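# Reattach blue conveyor section and roll four crates to the end

## Task

Couple the detached blue section onto the gravity roller conveyor so it lines up straight with the rest, then get every one of the four crates to travel to the conveyor's far end.

## Robot and tools

Robot: two arms. left_arm has a left five-finger hand and right_arm a right five-finger hand, the left being a mirror copy. Bases in the scene frame: left_arm at (-0.033, +0.400, -0.001) m, right_arm at (+0.028, -0.507, 0) m, both almost unrotated. A post stands on the floor behind them. Scene frame: origin at table-top height midway between the nominal bases, +z up, +x out across the table, left_arm toward +y. Image left and right do not match these names.

Frames. Result positions (m), quat_wxyz and velocities (m/s, rad/s) of each hand point are given in that arm's own base frame. Offsets you send are along the current Hand target's own axes. Hand point: 0.15 m out from the wrist flange along the fingers, 0.05 m in front of the palm. Its +z runs along the straight fingers, +y out of the palm, +x across the palm away from the thumb on the right hand and toward the thumb on the left. Fingertips reach 0.06 to 0.07 m past the point along +z, about 0.06 m toward -y. A bracket on the little-finger side can strike things, and a level hand can have its wrist hanging lower than the point.

The 28-number row (every number in [-1, 1], both arms always present): left_arm dx, dy, dz, rx, ry, rz, then left hand little, ring, middle, index, thumb_bend, thumb_turn, force_limit, speed; then the same fourteen for right_arm. The six pose numbers are an offset, not a pose: they are measured from the arm's Hand target as it was when the action or move began; 1.0 equals 0.6 m or 180 degrees; rx, ry, rz form one rotation vector. Sending six zeros asks nothing new of that arm. Finger numbers are absolute targets: +1 straight/open, -1 curled/closed; thumb_turn -1 puts the thumb opposite the fingers, +1 beside the palm. force_limit maps -1 to about 0 N and +1 to 10 N (15 N for the two thumb motors). speed runs from near zero at -1 to full at +0.48 and above. To leave a hand unchanged, resend the eight hand numbers of its last executed row; if none yet, send hand_measured plus hand_force_limit and hand_speed. Gripping works best with thumb_turn at -1 around things 0.035 to 0.065 m thick; close slowly (speed -0.94 or lower) for a gentle grip.

Tools.
execute_actions(actions, cameras): actions is a list; each action is up to 15 rows, one per 1/30 s step, and a short table repeats its final row to step 15. Every row in an action counts from that action's starting Hand target, not from the row before. Images come back only for an empty list or when cameras names them.
move(target, speed, blend, stop_force, zero, blocking, cameras): drives each hand point in a straight line toward target, either one 28-number row or a list of up to 15 rows, all offsets from the same starting Hand targets. speed is the top path speed in m/s, 0.002 to 3.6 (default 0.25), turning limited to twice that in rad/s; one value or one per target. blend, in m, rounds corners of a list (0 stops at each). stop_force, 3 to 120 N, ends an arm's path when its wrist sensor feels that much push against the motion; zero (default true) rezeroes first. blocking=false returns after 0.5 s while the move continues (not allowed with stop_force). Everything stops after 10 s. Paths ignore obstacles and the other arm.
wait(seconds 0 to 3600), stop() to brake a running move, zoom_image(camera, region [x0, y0, x1, y1] in pixels, at most 504 by 504) for cam_high, cam_left_wrist or cam_right_wrist, show_instructions() for the reference pages, zero_wrist_force(arm), and finished_scene(scene 1), which is final.

Results. Each gives per arm end_effector_position, end_effector_quat_wxyz, velocities (omitted when joints are still), Hand target (the base for your next offsets; the hand often rests a bit short of it), Joint positions, velocities and torques, Wrist force and Wrist torque along the end effector axes plus the peak-force reading, and per hand hand_measured, hand_stopped_by (moving, target, force, stalled, fault), hand_load_n, hand_force_limit, hand_speed. A move adds a line: done, off_target, moving, held or fault, with limits=paced (pose clipped) or limits=held (steps withheld). A falling hand_load_n signals a lost grip. MOTOR HOT appears near 70 °C; at 85 °C the arm brakes for 30 to 60 s.

Cameras: cam_high 896x504, cam_left_wrist and cam_right_wrist 672x504 fisheye.

Cautions. Orientation commands are clipped to 32 degrees from the measured one per step. Around 150 N (plus or minus 25) of outside force, or contact torque at the joint limits (wrists 26 N m), triggers a 10 s fault stop; targets even slightly past a firm contact can do it, so approach slowly with stop_force. Keep the wrist away from its first joint's axis. Do not let the arms touch each other, do not close one hand on the other, and avoid long stretched holds that heat motors. Set things down gently, never release moving parts, do not ram fixed objects, and keep every crate and conveyor part inside the work area: knocking anything out fails the job. Loose items may occasionally get nudged by outside pushes, so recheck with cameras before ending. The final state must hold on its own.

Each tool is called after "Request:" by a JSON object that holds its "op" and its "data", one argument or row to a line.

Reference images:

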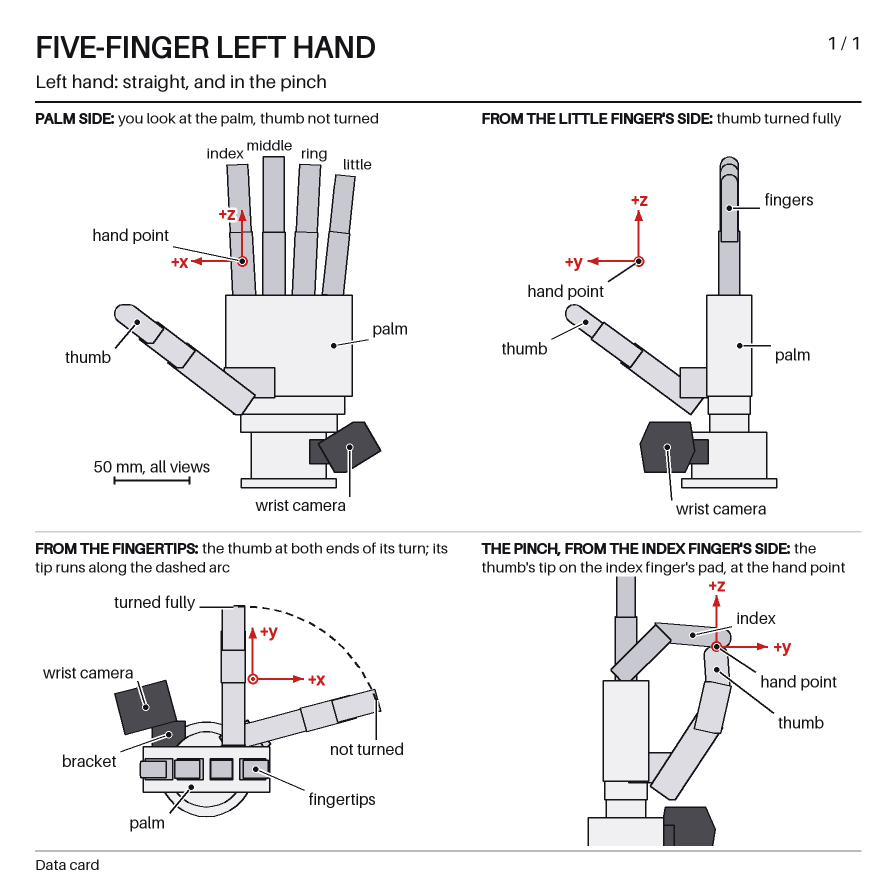

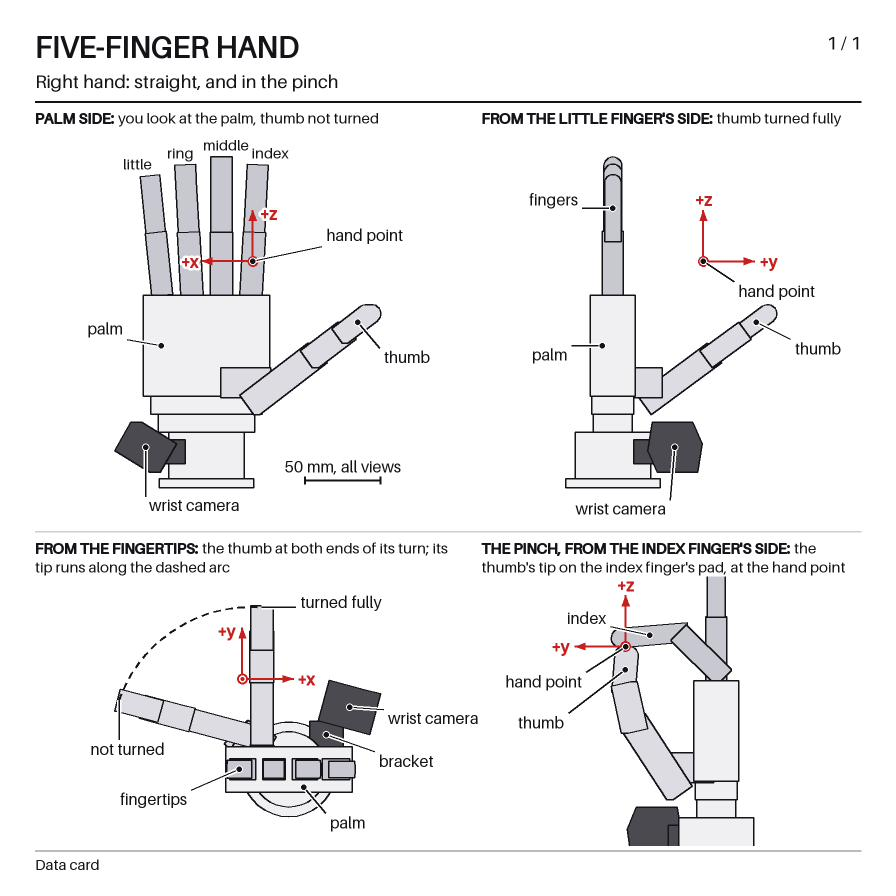

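## Session

Request:
{"op": "execute_actions", "data": {
  "actions": []
}}

Scene clock: 0.00 s.
left_arm: end_effector_position=(+0.4943, +0.0429, +0.3384) hand_measured=(+1.000, +1.000, +1.000, +1.000, +1.000, +1.000) hand_load_n=(+0.0, +0.0, +0.0, +0.0, +0.0, +0.0) hand_stopped_by=(target, target, target, target, target, target) hand_force_limit=0.00 hand_speed=-0.80 end_effector_quat_wxyz=(-0.103, +0.165, +0.980, -0.027) | right_arm: end_effector_position=(+0.7324, +0.4478, +0.3435) hand_measured=(+1.000, +1.000, +1.000, +1.000, +1.000, +1.000) hand_load_n=(+0.5, +0.0, +0.0, +0.0, +0.0, +0.0) hand_stopped_by=(target, target, target, target, target, target) hand_force_limit=0.00 hand_speed=-0.80 end_effector_quat_wxyz=(+0.638, -0.686, +0.212, -0.280)
Joint positions: left_arm=[3.348 -2.199 -0.802 1.218 -1.596 -1.033] | right_arm=[0.183 -0.987 0.994 0.031 0.897 -3.279]
Joint velocities: within noise
Joint torques (N m): no reading
Wrist force (N): no reading
Wrist torque (N m): no reading
Wrist force, peak (N): no reading
Hand target: left_arm +0.4943, +0.0429, +0.3384; -0.103, +0.165, +0.980, -0.027 | right_arm +0.7324, +0.4478, +0.3435; +0.638, -0.686, +0.212, -0.280

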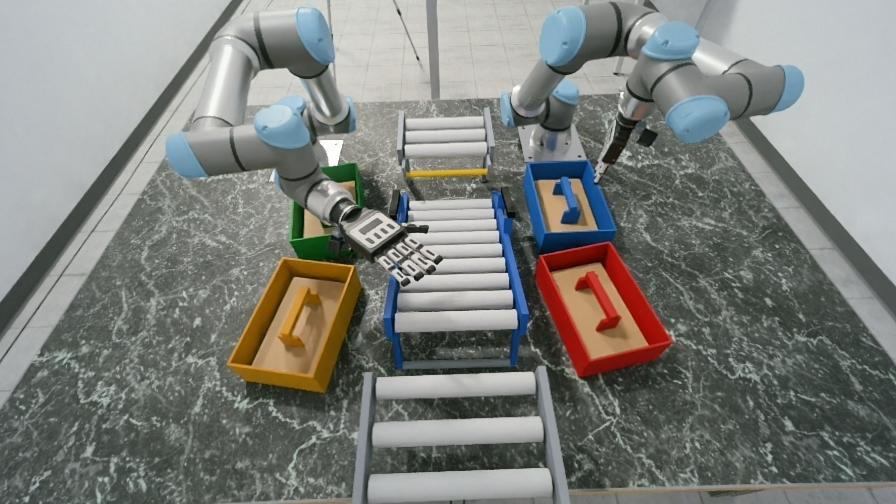

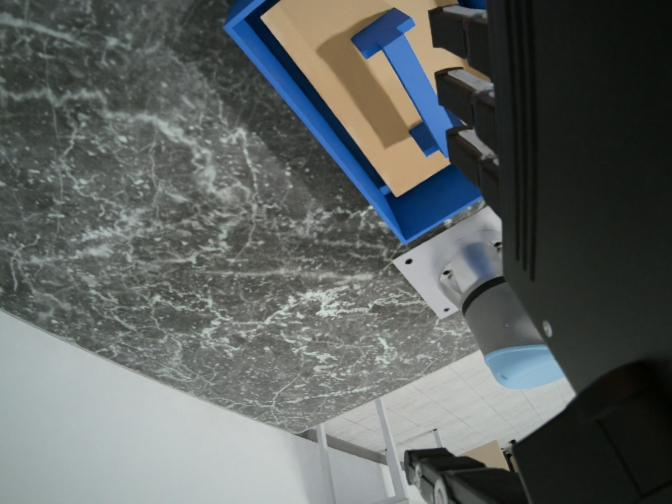

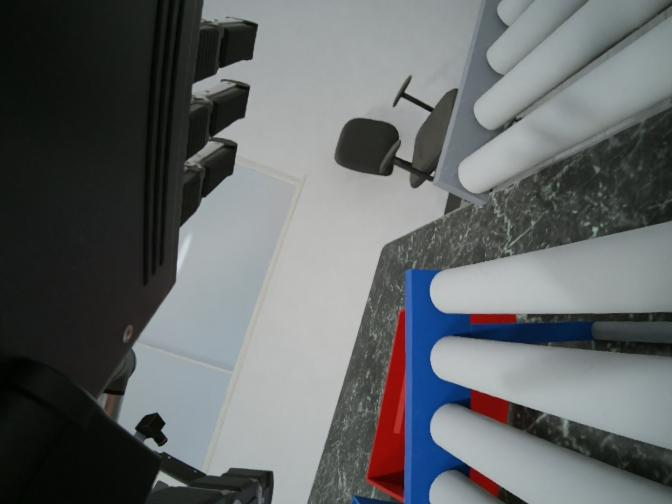

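Request:
{"op": "zoom_image", "data": {
  "camera": "cam_high",
  "region": [330, 90, 580, 270]
}}

Request:
{"op": "zoom_image", "data": {
  "camera": "cam_high",
  "region": [330, 250, 630, 504]
}}

Scaled by 2.016 from the camera's image (finer frame: 1280x720).

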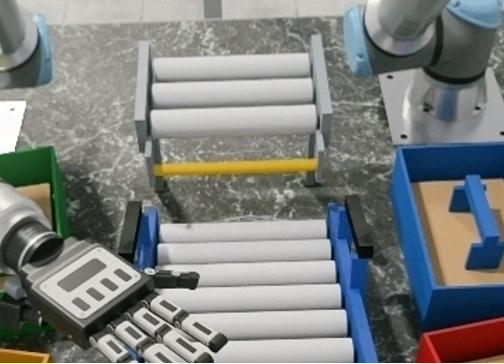

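Scaled by 1.680 from the camera's image (finer frame: 1280x720).

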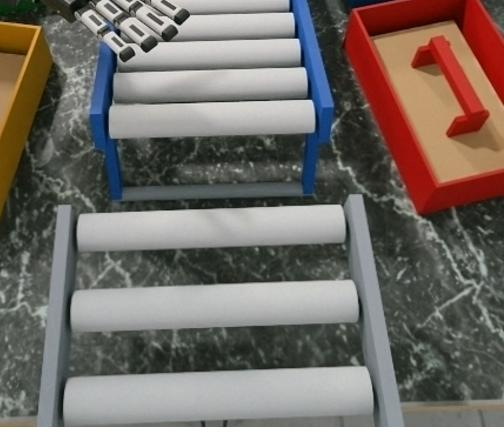

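Request:
{"op": "move", "data": {
  "target": [0,0,-0.2,0,0,0,1,1,1,1,1,1,0,-0.8,0.155,-0.213,-0.667,0,0,0,1,1,1,1,1,1,0,-0.8],
  "cameras": ["all"]
}}

Scene clock: 48.53 s.
left_arm: end_effector_position=(+0.5098, +0.0442, +0.4167) hand_measured=(+1.000, +1.000, +1.000, +1.000, +1.000, +1.000) hand_load_n=(+0.0, +0.0, +0.0, +0.0, +0.0, +0.0) hand_stopped_by=(target, target, target, target, target, target) hand_force_limit=0.00 hand_speed=-0.80 end_effector_quat_wxyz=(-0.100, +0.167, +0.980, -0.025) | right_arm: end_effector_position=(+0.5747, +0.1717, +0.4614) hand_measured=(+1.000, +1.000, +1.000, +1.000, +1.000, +1.000) hand_load_n=(+0.0, +0.0, +0.0, +0.0, +0.0, -0.5) hand_stopped_by=(target, target, target, target, target, target) hand_force_limit=0.00 hand_speed=-0.80 end_effector_quat_wxyz=(+0.638, -0.686, +0.212, -0.280)
Joint positions: left_arm=[3.345 -2.369 -0.291 0.885 -1.596 -1.032] | right_arm=[-0.387 -1.5 1.385 0.21 0.327 -3.344]
Joint torques (N m): left_arm=[7.61 48.87 2.58 -0.5 1.81 0.59] | right_arm=[-7.99 -28.76 -23.33 1.43 -1.82 -1.79]
Wrist force (N): left_arm=[-0.7 -0.5 0.2] | right_arm=[0.2 -0.2 -0.2]
Wrist torque (N m): left_arm=[-0.10 0.13 0.02] | right_arm=[-0.01 -0.01 0.12]
Wrist force, peak (N): left_arm=[0.8 -1.2 -2.5] | right_arm=[0.4 -0.8 -1.2]
Hand target: left_arm +0.5098, +0.0442, +0.4167; -0.100, +0.167, +0.980, -0.025 (not the last commanded pose) | right_arm +0.5746, +0.1715, +0.4615; +0.638, -0.686, +0.212, -0.280 (not the last commanded pose)
Off the commanded pose: left_arm 0.040 m, 0 deg | right_arm 0.091 m, 0 deg.
move: held (left_arm; a check stopped the path), off_target (right_arm; braked when a check withheld steps of left_arm); limits=held
pose unreachable (left arm): on one or more control steps of this call, first in action 0 (counted from 0), this arm could not follow its commanded pose, so it was not sent that pose on those steps. It may still have moved: this result reports where it is.
cause: moving toward the commanded pose would bring two parts of the arm too close to each other (joints 4 (wrist 1) to 6 (wrist 3) lie between them).

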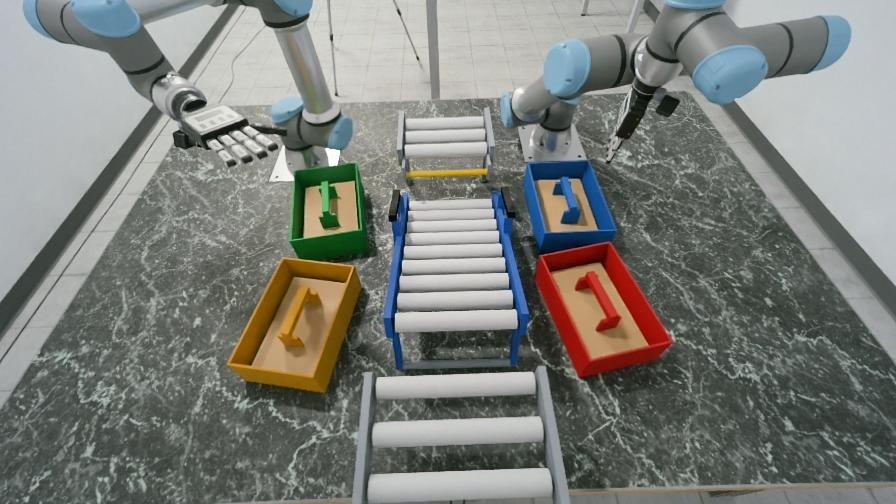

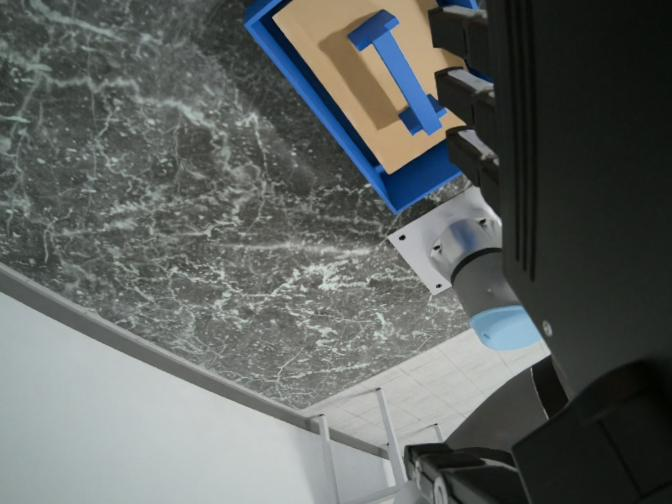

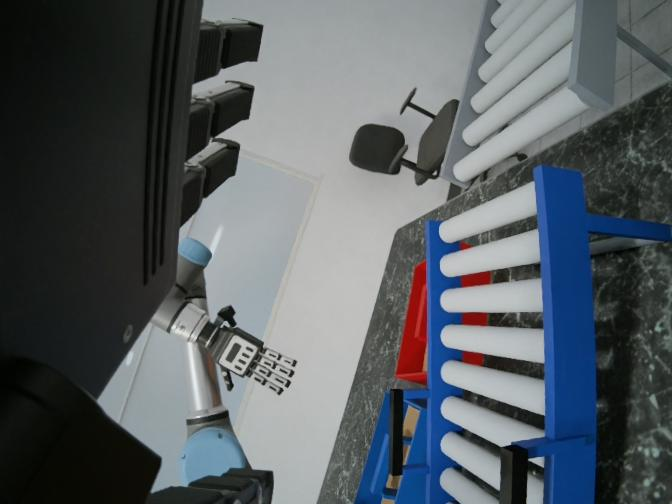

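Request:
{"op": "move", "data": {
  "target": [0,0,0,0,0,0,1,1,1,1,1,1,0,-0.8,-0.156,0.254,-0.1007,0.0258,-0.2253,-0.007,1,1,1,1,1,1,0,-0.8],
  "cameras": ["all"]
}}

Scene clock: 79.47 s.
left_arm: end_effector_position=(+0.5098, +0.0442, +0.4167) hand_measured=(+1.000, +1.000, +1.000, +1.000, +1.000, +1.000) hand_load_n=(+0.0, +0.0, +0.0, +0.0, +0.0, +0.0) hand_stopped_by=(target, target, target, target, target, target) hand_force_limit=0.00 hand_speed=-0.80 end_effector_quat_wxyz=(-0.100, +0.167, +0.980, -0.025) | right_arm: end_effector_position=(+0.4746, +0.1717, +0.3014) hand_measured=(+1.000, +1.000, +1.000, +1.000, +1.000, +1.000) hand_load_n=(+0.0, +0.0, -0.5, +0.0, +0.0, +0.0) hand_stopped_by=(target, target, target, target, target, target) hand_force_limit=0.00 hand_speed=-0.80 end_effector_quat_wxyz=(+0.695, -0.716, -0.041, -0.040)
Joint positions: left_arm=[3.345 -2.369 -0.291 0.885 -1.596 -1.032] | right_arm=[-0.42 -1.332 1.6 -0.341 -0.42 -3.189]
Joint torques (N m): left_arm=[7.86 48.69 3.32 -0.62 1.97 2.3] | right_arm=[6.47 -33.69 -9.54 -1.02 -1.56 1.68]
Wrist force (N): left_arm=[-0.6 -0.4 0.2] | right_arm=[0.1 -0.1 -0.2]
Wrist torque (N m): left_arm=[-0.10 0.12 0.01] | right_arm=[-0.01 0.00 -0.08]
Wrist force, peak (N): left_arm=[-0.8 -0.8 0.1] | right_arm=[0.1 -1.2 -0.1]
Hand target: left_arm +0.5098, +0.0442, +0.4167; -0.100, +0.167, +0.980, -0.025 | right_arm +0.4746, +0.1717, +0.3014; +0.695, -0.716, -0.041, -0.040
Off the commanded pose: left_arm 0.000 m, 0 deg | right_arm 0.000 m, 0 deg.
move: done

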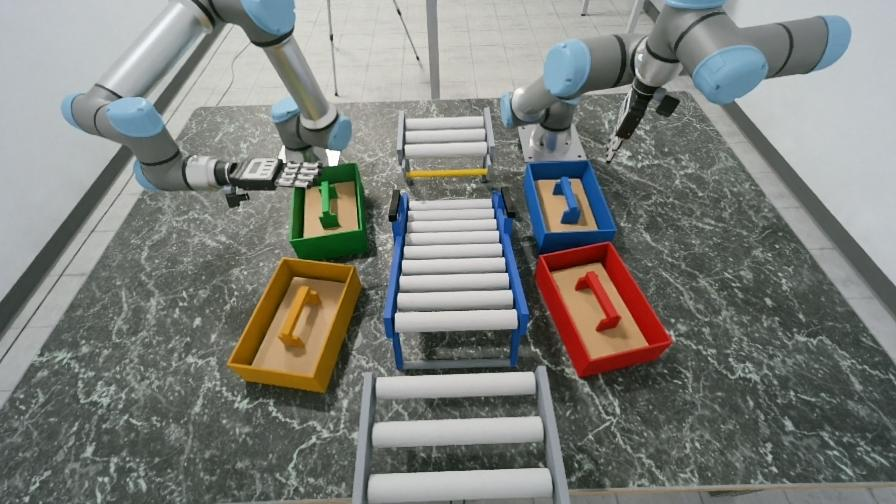

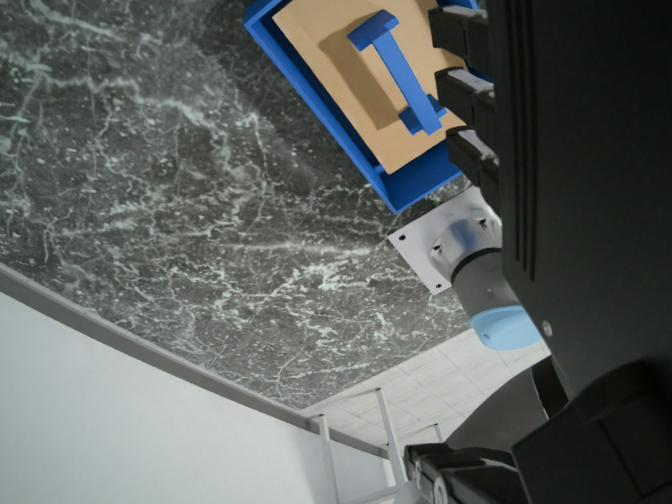

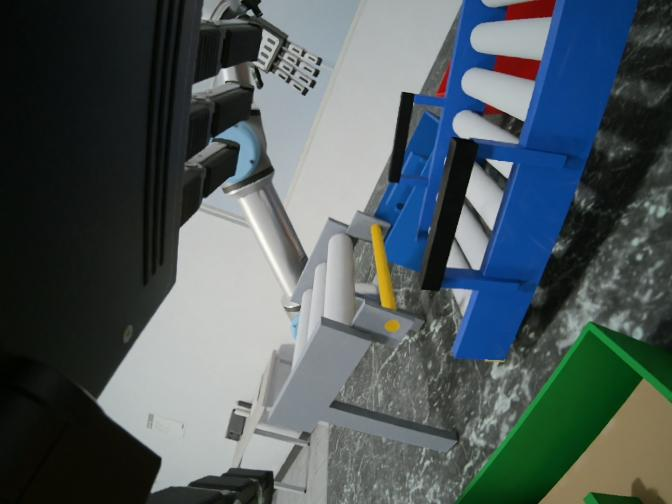

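Request:
{"op": "zoom_image", "data": {
  "camera": "cam_right_wrist",
  "region": [250, 150, 650, 460]
}}

Request:
{"op": "zoom_image", "data": {
  "camera": "cam_right_wrist",
  "region": [350, 0, 672, 350]
}}

Scaled by 1.260 from the camera's image (finer frame: 960x720).

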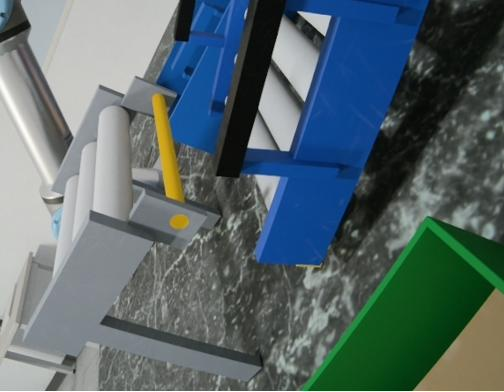

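Scaled by 1.440 from the camera's image (finer frame: 960x720).

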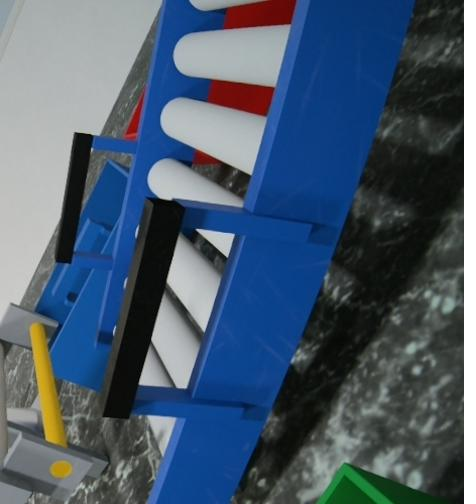

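Request:
{"op": "move", "data": {
  "target": [
    [0,0,0,0,0,0,1,1,1,1,1,1,0,-0.8,-0.151,-0.433,-0.128,-0.057,0.44,0.0145,1,1,1,1,1,1,0,-0.8]
  ],
  "cameras": ["cam_right_wrist","cam_high"]
}}

Scene clock: 105.43 s.
left_arm: end_effector_position=(+0.5098, +0.0442, +0.4167) hand_measured=(+1.000, +1.000, +1.000, +1.000, +1.000, +1.000) hand_load_n=(+0.0, +0.0, +0.0, +0.0, +0.0, +0.0) hand_stopped_by=(target, target, target, target, target, target) hand_force_limit=0.00 hand_speed=-0.80 end_effector_quat_wxyz=(-0.100, +0.167, +0.980, -0.025) | right_arm: end_effector_position=(+0.4746, +0.1717, +0.3014) hand_measured=(+1.000, +1.000, +1.000, +1.000, +1.000, +1.000) hand_load_n=(+0.0, +0.0, +0.0, +0.0, +0.0, -0.5) hand_stopped_by=(target, target, target, target, target, target) hand_force_limit=0.00 hand_speed=-0.80 end_effector_quat_wxyz=(+0.695, -0.716, -0.041, -0.040)
Joint positions: left_arm=[3.345 -2.369 -0.291 0.885 -1.596 -1.032] | right_arm=[-0.42 -1.332 1.6 -0.341 -0.421 -3.188]
Joint torques (N m): left_arm=[7.87 48.49 3.18 -0.5 1.84 2.2] | right_arm=[6.76 -33.15 -9.3 -1.16 -1.48 1.45]
Wrist force (N): left_arm=[-0.6 -0.4 0.3] | right_arm=[-0.1 -0.2 -0.2]
Wrist torque (N m): left_arm=[-0.09 0.11 0.02] | right_arm=[-0.01 0.04 -0.09]
Wrist force, peak (N): left_arm=[-0.7 -0.7 0.0] | right_arm=[0.2 -0.3 -0.5]
Hand target: left_arm +0.5098, +0.0442, +0.4167; -0.100, +0.167, +0.980, -0.025 | right_arm +0.4746, +0.1717, +0.3014; +0.695, -0.716, -0.041, -0.040
move: not run (at the target right_arm's wrist lies too close to its first joint's axis: tilt that pose or move it outward; nothing was sent)
Images, in order (width x height): cam_high 896x504, cam_right_wrist 672x504.

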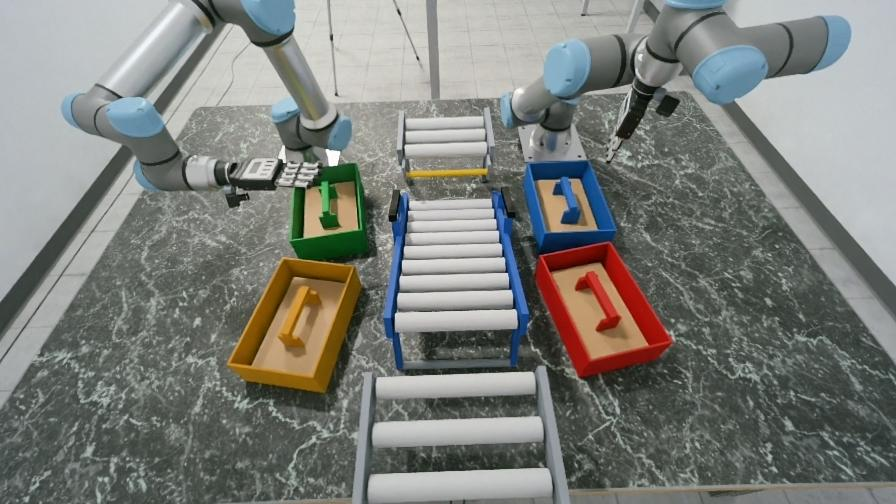

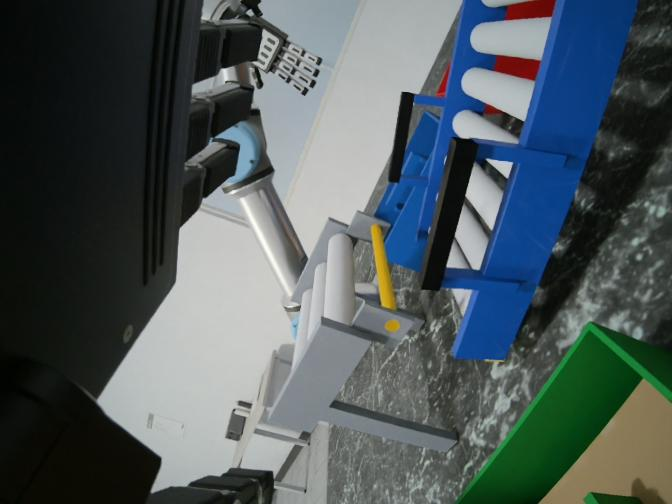

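Request:
{"op": "move", "data": {
  "target": [
    [0,0,0,0,0,0,1,1,1,1,1,1,0,-0.8,0.287,-0.382,-0.128,-0.04,0.35,0.0145,1,1,1,1,1,1,0,-0.8]
  ],
  "cameras": ["cam_right_wrist","cam_high"]
}}

Scene clock: 114.40 s.
left_arm: end_effector_position=(+0.5098, +0.0442, +0.4167) hand_measured=(+1.000, +1.000, +1.000, +1.000, +1.000, +1.000) hand_load_n=(+0.0, +0.0, +0.0, +0.0, +0.0, +0.0) hand_stopped_by=(target, target, target, target, target, target) hand_force_limit=0.00 hand_speed=-0.80 end_effector_quat_wxyz=(-0.100, +0.167, +0.980, -0.025) | right_arm: end_effector_position=(+0.6196, +0.1023, +0.5508) hand_measured=(+1.000, +1.000, +1.000, +1.000, +1.000, +1.000) hand_load_n=(+0.0, +0.0, -0.5, +0.0, +0.0, +0.0) hand_stopped_by=(target, target, target, target, target, target) hand_force_limit=0.00 hand_speed=-0.80 end_effector_quat_wxyz=(-0.571, +0.631, -0.346, +0.395)
Joint positions: left_arm=[3.345 -2.369 -0.291 0.885 -1.596 -1.032] | right_arm=[-0.405 -1.512 1.158 0.409 0.703 -3.288]
Joint torques (N m): left_arm=[7.62 48.66 3.45 -0.76 1.87 2.17] | right_arm=[7.28 -14.59 -32.83 0.76 1.91 -1.5]
Wrist force (N): left_arm=[-0.2 -0.3 0.2] | right_arm=[0.0 -0.4 -0.2]
Wrist torque (N m): left_arm=[-0.07 0.05 0.03] | right_arm=[-0.04 0.02 0.12]
Wrist force, peak (N): left_arm=[-0.8 -0.5 0.3] | right_arm=[0.2 -0.9 0.0]
Hand target: left_arm +0.5098, +0.0442, +0.4167; -0.100, +0.167, +0.980, -0.025 | right_arm +0.6196, +0.1023, +0.5509; -0.571, +0.631, -0.346, +0.395
Off the commanded pose: left_arm 0.000 m, 0 deg | right_arm 0.000 m, 0 deg.
move: done
Images, in order (width x height): cam_high 896x504, cam_right_wrist 672x504.

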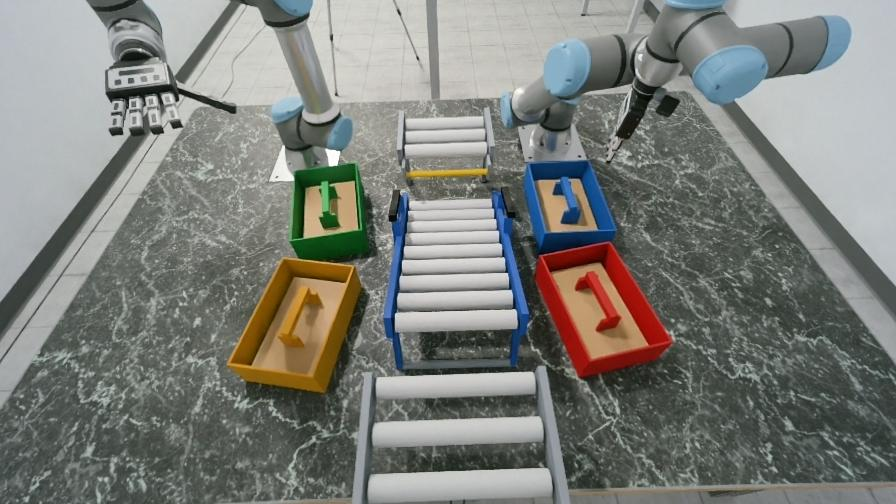

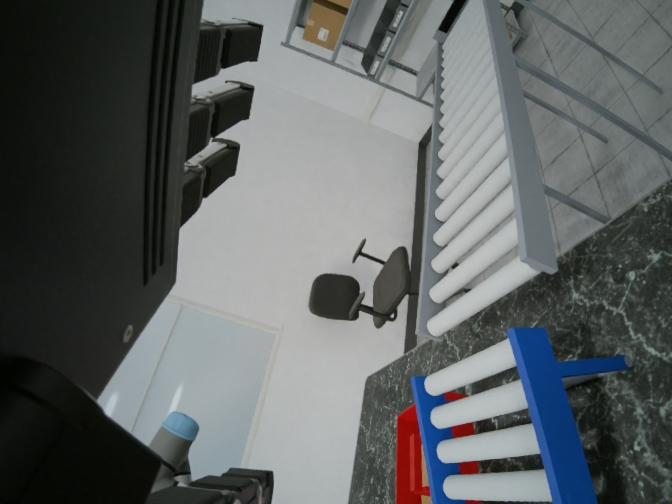

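Request:
{"op": "zoom_image", "data": {
  "camera": "cam_right_wrist",
  "region": [380, 0, 672, 280]
}}

Request:
{"op": "zoom_image", "data": {
  "camera": "cam_right_wrist",
  "region": [380, 230, 672, 504]
}}

Scaled by 1.726 from the camera's image (finer frame: 960x720).

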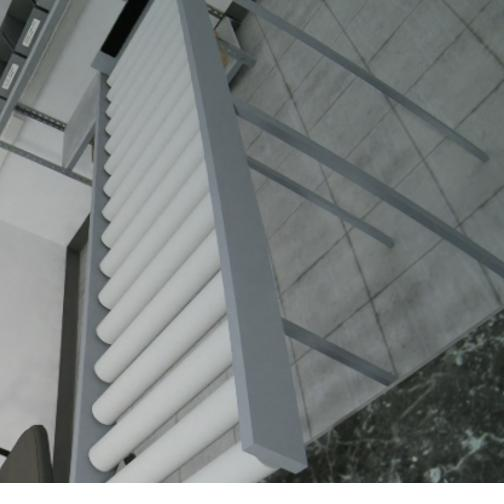

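Scaled by 1.726 from the camera's image (finer frame: 960x720).

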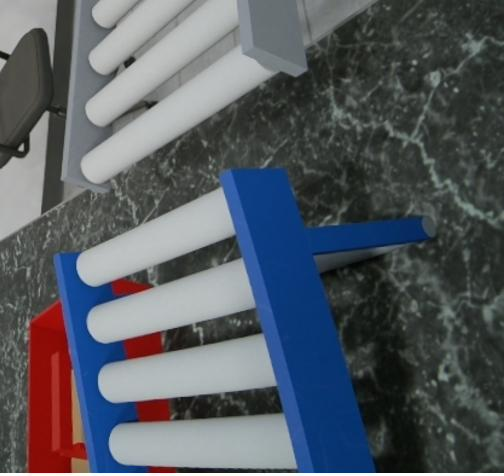

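Request:
{"op": "zoom_image", "data": {
  "camera": "cam_right_wrist",
  "region": [150, 0, 300, 230]
}}

Request:
{"op": "zoom_image", "data": {
  "camera": "cam_right_wrist",
  "region": [100, 350, 300, 504]
}}

Scaled by 2.191 from the camera's image (finer frame: 960x720).

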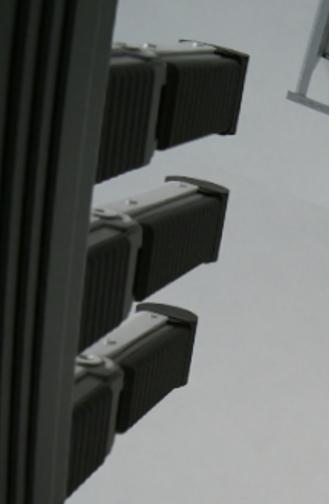

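Scaled by 2.520 from the camera's image (finer frame: 960x720).

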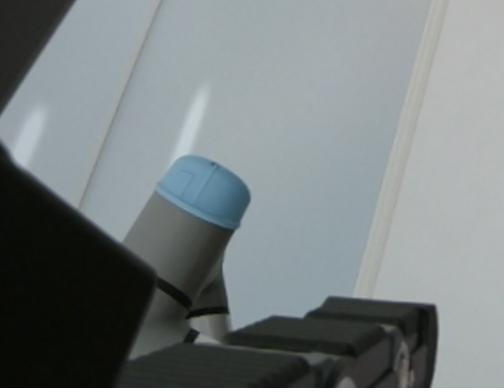

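Request:
{"op": "move", "data": {
  "target": [
    [0,0,0,0,0,0,1,1,1,1,1,1,0,-0.8,0,0,0,-0.163,0.236,0.26,1,1,1,1,1,1,0,-0.8]
  ],
  "cameras": ["cam_right_wrist","cam_high"]
}}

Scene clock: 280.93 s.
left_arm: end_effector_position=(+0.5098, +0.0442, +0.4167) hand_measured=(+1.000, +1.000, +1.000, +1.000, +1.000, +1.000) hand_load_n=(+0.0, +0.0, +0.0, +0.0, +0.0, +0.0) hand_stopped_by=(target, target, target, target, target, target) hand_force_limit=0.00 hand_speed=-0.80 end_effector_quat_wxyz=(-0.100, +0.167, +0.980, -0.025) | right_arm: end_effector_position=(+0.6191, +0.1023, +0.5502) hand_measured=(+1.000, +1.000, +1.000, +1.000, +1.000, +1.000) hand_load_n=(+0.0, +0.0, +0.0, +0.0, +0.0, +0.0) hand_stopped_by=(target, target, target, target, target, target) hand_force_limit=0.00 hand_speed=-0.80 end_effector_quat_wxyz=(+0.351, -0.384, +0.819, -0.243)
Joint positions: left_arm=[3.345 -2.369 -0.291 0.885 -1.596 -1.032] | right_arm=[-0.135 -0.962 0.077 1.575 1.596 -2.594]
Joint torques (N m): left_arm=[7.01 48.65 3.18 -0.84 1.56 2.23] | right_arm=[6.64 -28.54 -25.83 1.82 2.01 1.37]
Wrist force (N): left_arm=[-0.7 -0.5 0.1] | right_arm=[0.1 -1.4 1.3]
Wrist torque (N m): left_arm=[-0.11 0.13 0.00] | right_arm=[-0.23 0.00 -0.14]
Wrist force, peak (N): left_arm=[-0.8 -0.4 0.1] | right_arm=[0.1 -1.9 1.4]
Hand target: left_arm +0.5098, +0.0442, +0.4167; -0.100, +0.167, +0.980, -0.025 | right_arm +0.6196, +0.1023, +0.5509; +0.348, -0.385, +0.820, -0.242
Off the commanded pose: left_arm 0.000 m, 0 deg | right_arm 0.001 m, 0 deg.
move: done
Images, in order (width x height): cam_high 896x504, cam_right_wrist 672x504.

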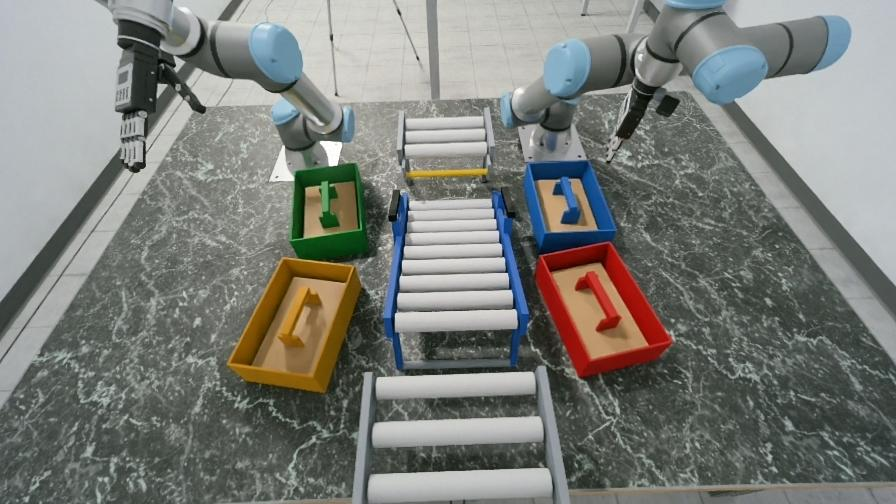

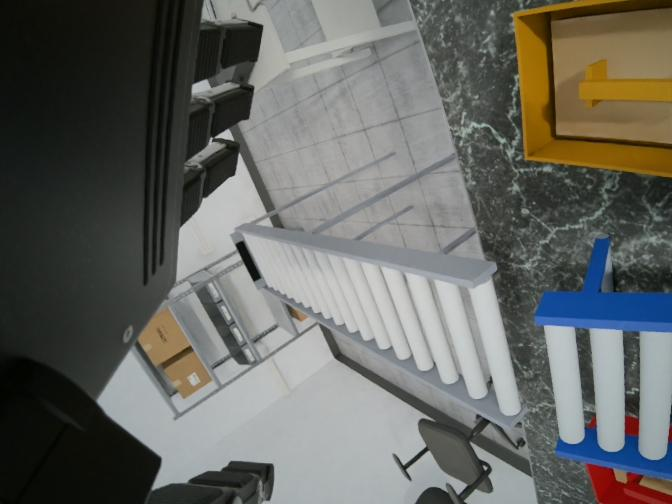

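Request:
{"op": "move", "data": {
  "target": [
    [0,0,0,0,0,0,1,1,1,1,1,1,0,-0.8,-0.144,0.411,-0.21,-0.163,0.236,0.26,1,1,1,1,1,1,0,-0.8]
  ],
  "cameras": ["cam_right_wrist","cam_high"]
}}

Scene clock: 292.70 s.
left_arm: end_effector_position=(+0.5098, +0.0442, +0.4167) hand_measured=(+1.000, +1.000, +1.000, +1.000, +1.000, +1.000) hand_load_n=(+0.0, +0.0, +0.0, +0.0, +0.0, +0.0) hand_stopped_by=(target, target, target, target, target, target) hand_force_limit=0.00 hand_speed=-0.80 end_effector_quat_wxyz=(-0.100, +0.167, +0.980, -0.025) | right_arm: end_effector_position=(+0.4491, +0.3316, +0.4998) hand_measured=(+1.000, +1.000, +1.000, +1.000, +1.000, +1.000) hand_load_n=(+0.0, +0.0, +0.0, +0.0, +0.0, +0.0) hand_stopped_by=(target, target, target, target, target, target) hand_force_limit=0.00 hand_speed=-0.80 end_effector_quat_wxyz=(+0.018, +0.003, +1.000, +0.018) end_effector_velocity=(-0.001, +0.000, +0.000) end_effector_angular_velocity=(+0.002, +0.006, -0.003)
Joint positions: left_arm=[3.345 -2.369 -0.291 0.885 -1.596 -1.032] | right_arm=[0.293 -0.821 0.035 2.311 1.547 -1.27]
Joint velocities: left_arm=[within noise] | right_arm=[0 0.001 0 0.005 -0.003 0.003]
Joint torques (N m): left_arm=[7.54 48.71 4.22 -0.93 1.45 2.22] | right_arm=[7.53 -31.81 -24.36 4.13 -1.63 2.04]
Wrist force (N): left_arm=[-0.5 -0.2 0.2] | right_arm=[0.3 -2.7 1.6]
Wrist torque (N m): left_arm=[-0.06 0.12 0.01] | right_arm=[-0.30 -0.08 -0.21]
Wrist force, peak (N): left_arm=[-0.9 -0.7 0.1] | right_arm=[0.1 -2.9 1.6]
Hand target: left_arm +0.5098, +0.0442, +0.4167; -0.100, +0.167, +0.980, -0.025 | right_arm +0.4502, +0.3324, +0.5010; +0.000, +0.000, +1.000, -0.002
Off the commanded pose: left_arm 0.000 m, 0 deg | right_arm 0.002 m, 3 deg.
elbow stopped short (right arm): the move would have taken joint 3 (elbow) straighter than the controller allows.
move: off_target (right_arm)
Images, in order (width x height): cam_high 896x504, cam_right_wrist 672x504.

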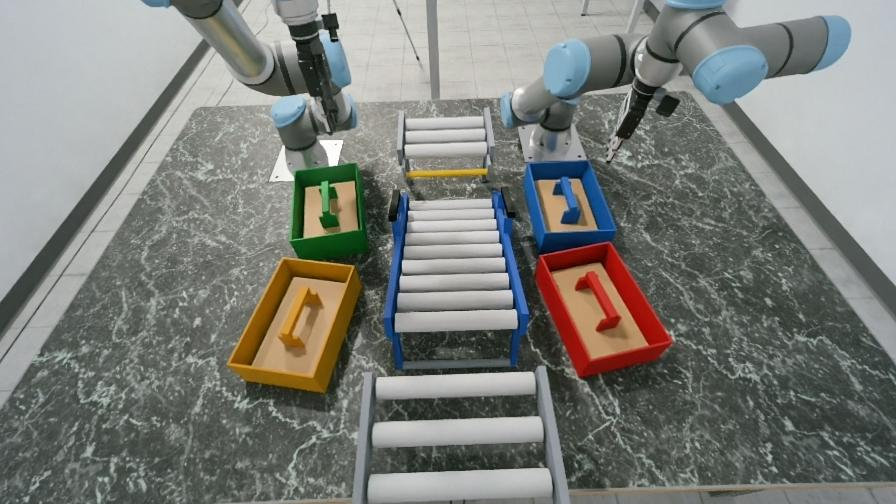

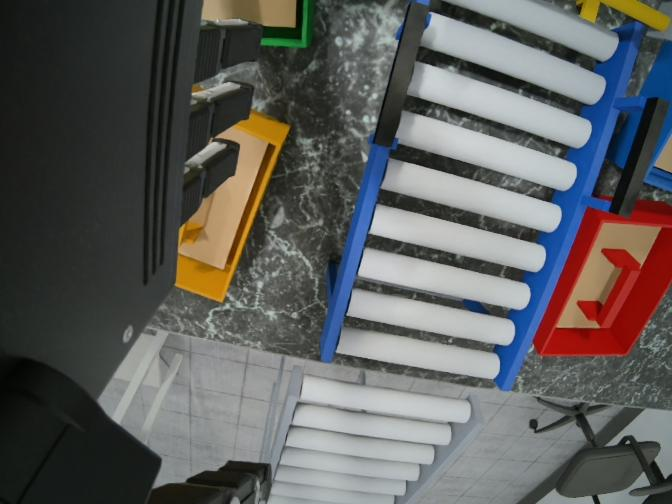

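Request:
{"op": "move", "data": {
  "target": [
    [0,0,0,-0.0908,0.0228,0.8894,1,1,1,1,1,1,0,-0.8,0.133,0,0.167,0,0,0,1,1,1,1,1,1,0,-0.8]
  ],
  "cameras": ["all"]
}}

Scene clock: 391.33 s.
left_arm: end_effector_position=(+0.5098, +0.0442, +0.4167) hand_measured=(+1.000, +1.000, +1.000, +1.000, +1.000, +1.000) hand_load_n=(+0.0, +0.0, +0.0, +0.0, +0.0, +0.0) hand_stopped_by=(target, target, target, target, target, target) hand_force_limit=0.00 hand_speed=-0.80 end_effector_quat_wxyz=(+0.001, +1.000, -0.002, +0.000) | right_arm: end_effector_position=(+0.3704, +0.3320, +0.4008) hand_measured=(+1.000, +1.000, +1.000, +1.000, +1.000, +1.000) hand_load_n=(+0.0, +0.0, +0.0, +0.0, +0.0, +0.0) hand_stopped_by=(target, target, target, target, target, target) hand_force_limit=0.00 hand_speed=-0.80 end_effector_quat_wxyz=(+0.000, +0.000, +1.000, -0.002)
Joint positions: left_arm=[3.632 -2.065 -0.738 1.232 -1.57 2.065] | right_arm=[0.366 -1.257 1.04 1.789 1.574 -1.206]
Joint torques (N m): left_arm=[7.35 30.01 31.99 -4.58 2.23 2.12] | right_arm=[7.45 -35.45 -7.99 0.85 2.04 1.59]
Wrist force (N): left_arm=[-0.6 -0.6 -0.6] | right_arm=[-0.1 -2.6 1.3]
Wrist torque (N m): left_arm=[-0.10 0.04 -0.08] | right_arm=[-0.29 -0.02 -0.24]
Wrist force, peak (N): left_arm=[-0.7 -0.9 -0.7] | right_arm=[0.1 -3.1 1.7]
Hand target: left_arm +0.5098, +0.0442, +0.4167; +0.001, +1.000, -0.002, +0.000 | right_arm +0.3704, +0.3320, +0.4008; +0.000, +0.000, +1.000, -0.002
Off the commanded pose: left_arm 0.000 m, 0 deg | right_arm 0.000 m, 0 deg.
move: done

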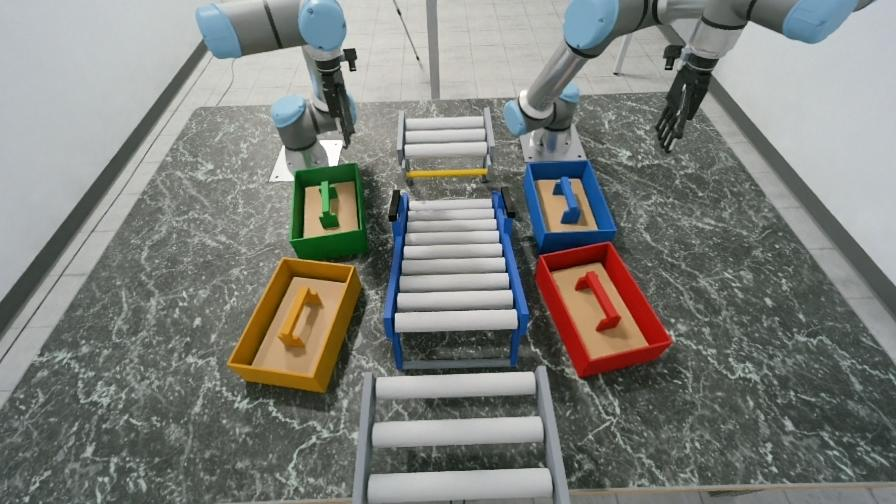

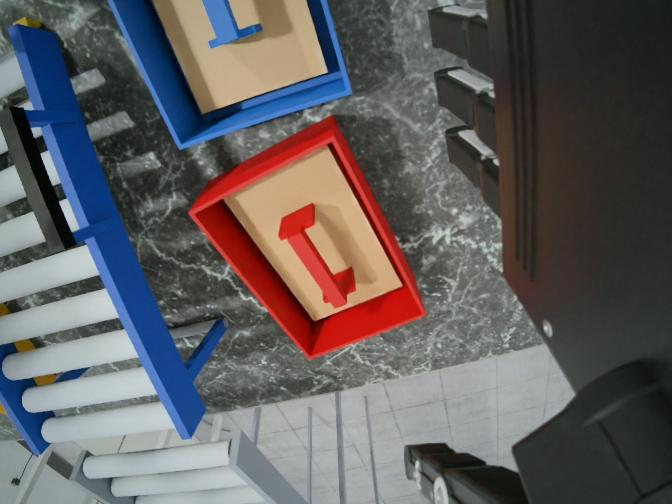

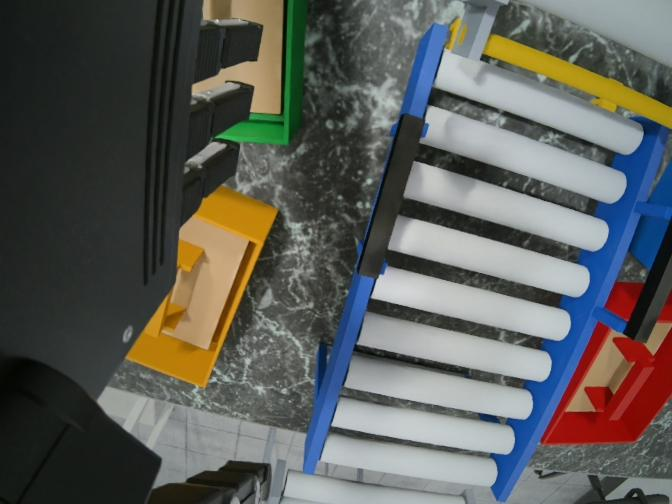

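Request:
{"op": "zoom_image", "data": {
  "camera": "cam_right_wrist",
  "region": [320, 0, 672, 300]
}}

Request:
{"op": "zoom_image", "data": {
  "camera": "cam_left_wrist",
  "region": [0, 0, 360, 270]
}}

Scaled by 1.432 from the camera's image (finer frame: 960x720).

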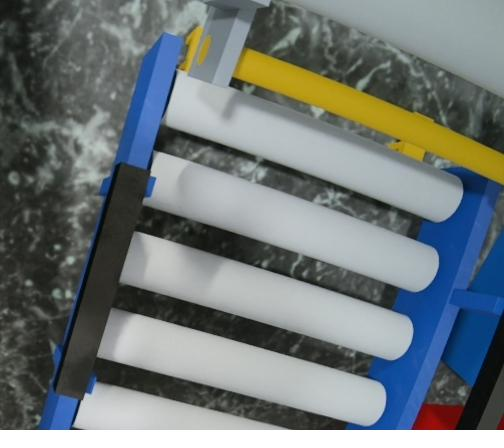

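Scaled by 1.400 from the camera's image (finer frame: 960x720).

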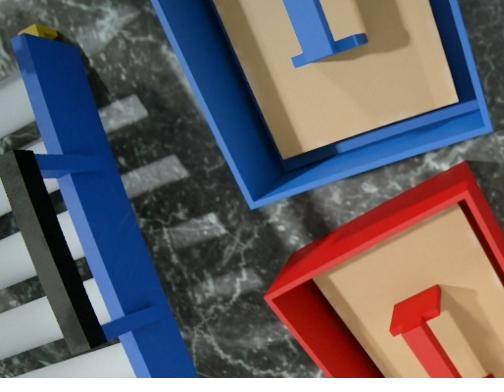

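Request:
{"op": "move", "data": {
  "target": [0,0,0,0,0,0,1,1,1,1,1,1,0,-0.8,0,0,0.1,0,0,0,1,1,1,1,1,1,0,-0.8],
  "cameras": ["cam_right_wrist"]
}}

Request:
{"op": "move", "data": {
  "target": [0,0,0,0,0,0,1,1,1,1,1,1,0,-0.8,0,-0.1,0,0,0,0,1,1,1,1,1,1,0,-0.8],
  "cameras": ["cam_right_wrist"]
}}

Scene clock: 436.73 s.
left_arm: end_effector_position=(+0.5098, +0.0442, +0.4167) hand_measured=(+1.000, +1.000, +1.000, +1.000, +1.000, +1.000) hand_load_n=(+0.0, +0.0, +0.0, +0.0, +0.0, +0.0) hand_stopped_by=(target, target, target, target, target, target) hand_force_limit=0.00 hand_speed=-0.80 end_effector_quat_wxyz=(+0.001, +1.000, -0.002, +0.000) | right_arm: end_effector_position=(+0.3704, +0.3318, +0.3410) hand_measured=(+1.000, +1.000, +1.000, +1.000, +1.000, +1.000) hand_load_n=(+0.0, +0.0, +0.0, +0.0, -0.5, +0.0) hand_stopped_by=(target, target, target, target, target, target) hand_force_limit=0.00 hand_speed=-0.80 end_effector_quat_wxyz=(+0.000, +0.000, +1.000, -0.002)
Joint positions: left_arm=[3.632 -2.066 -0.738 1.232 -1.57 2.066] | right_arm=[0.365 -1.278 1.222 1.628 1.574 -1.206]
Joint torques (N m): left_arm=[7.43 28.54 33.03 -4.58 2.15 2.26] | right_arm=[-7.72 -35.16 -8.85 0.82 -1.85 -1.54]
Wrist force (N): left_arm=[-0.5 -0.5 -0.7] | right_arm=[0.1 -2.6 1.4]
Wrist torque (N m): left_arm=[-0.08 0.02 -0.08] | right_arm=[-0.28 -0.04 -0.09]
Wrist force, peak (N): left_arm=[-0.8 -0.7 -0.8] | right_arm=[0.3 -2.8 2.3]
Hand target: left_arm +0.5098, +0.0442, +0.4167; +0.001, +1.000, -0.002, +0.000 | right_arm +0.3704, +0.3318, +0.3408; +0.000, +0.000, +1.000, -0.002
Off the commanded pose: left_arm 0.000 m, 0 deg | right_arm 0.000 m, 0 deg.
move: done

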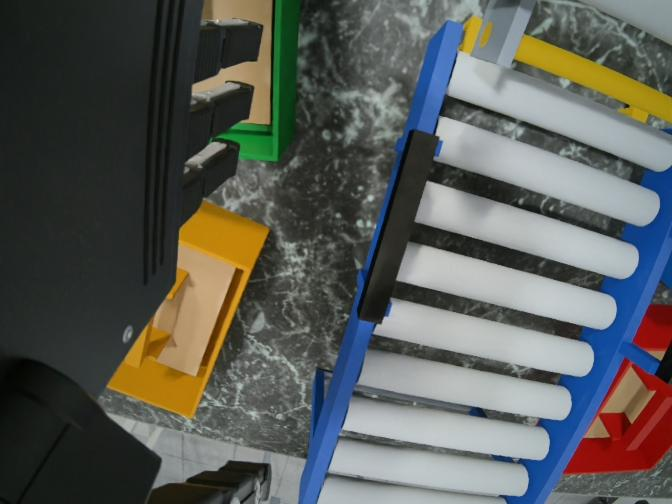

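Scene clock: 437.80 s.
left_arm: end_effector_position=(+0.5098, +0.0442, +0.4167) hand_measured=(+1.000, +1.000, +1.000, +1.000, +1.000, +1.000) hand_load_n=(+0.0, +0.0, +0.5, +0.0, +0.0, +0.0) hand_stopped_by=(target, target, target, target, target, target) hand_force_limit=0.00 hand_speed=-0.80 end_effector_quat_wxyz=(+0.001, +1.000, -0.002, +0.000) | right_arm: end_effector_position=(+0.3704, +0.2719, +0.3410) hand_measured=(+1.000, +1.000, +1.000, +1.000, +1.000, +1.000) hand_load_n=(+0.0, +0.0, +0.0, +0.0, -0.5, +0.0) hand_stopped_by=(target, target, target, target, target, target) hand_force_limit=0.00 hand_speed=-0.80 end_effector_quat_wxyz=(+0.000, +0.000, +1.000, -0.002)
Joint positions: left_arm=[3.632 -2.066 -0.738 1.232 -1.57 2.066] | right_arm=[0.22 -1.368 1.336 1.604 1.574 -1.351]
Joint torques (N m): left_arm=[7.55 29.05 32.08 -4.6 2.07 2.23] | right_arm=[-6.48 -31.28 -7.2 0.8 -1.76 -1.27]
Wrist force (N): left_arm=[-0.2 -0.4 -0.7] | right_arm=[-0.1 -2.7 1.5]
Wrist torque (N m): left_arm=[-0.05 -0.02 -0.06] | right_arm=[-0.30 -0.04 -0.05]
Wrist force, peak (N): left_arm=[-0.7 -0.5 -0.6] | right_arm=[-0.1 -3.6 1.7]
Hand target: left_arm +0.5098, +0.0442, +0.4167; +0.001, +1.000, -0.002, +0.000 | right_arm +0.3704, +0.2718, +0.3411; +0.000, +0.000, +1.000, -0.002
Off the commanded pose: left_arm 0.000 m, 0 deg | right_arm 0.000 m, 0 deg.
move: done

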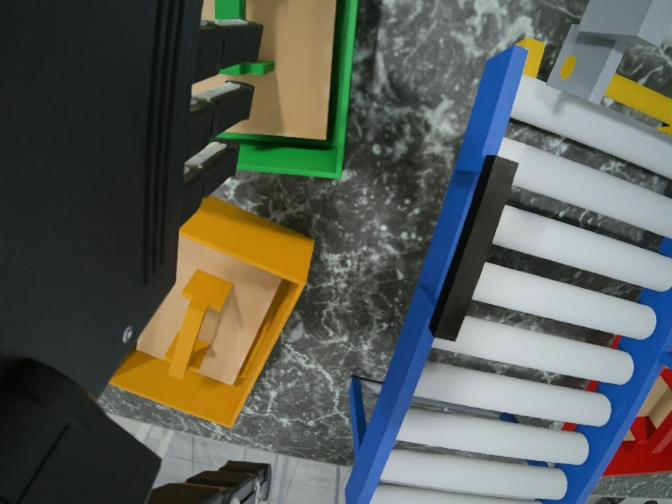

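Request:
{"op": "zoom_image", "data": {
  "camera": "cam_right_wrist",
  "region": [320, 0, 672, 264]
}}

Request:
{"op": "zoom_image", "data": {
  "camera": "cam_right_wrist",
  "region": [320, 240, 672, 504]
}}

Scaled by 1.432 from the camera's image (finer frame: 960x720).

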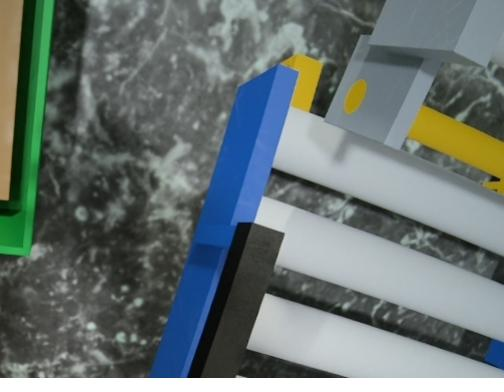

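Scaled by 1.432 from the camera's image (finer frame: 960x720).

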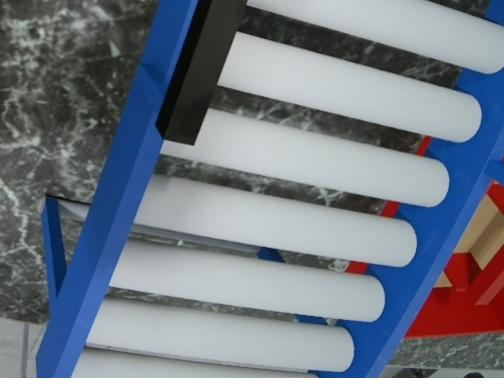

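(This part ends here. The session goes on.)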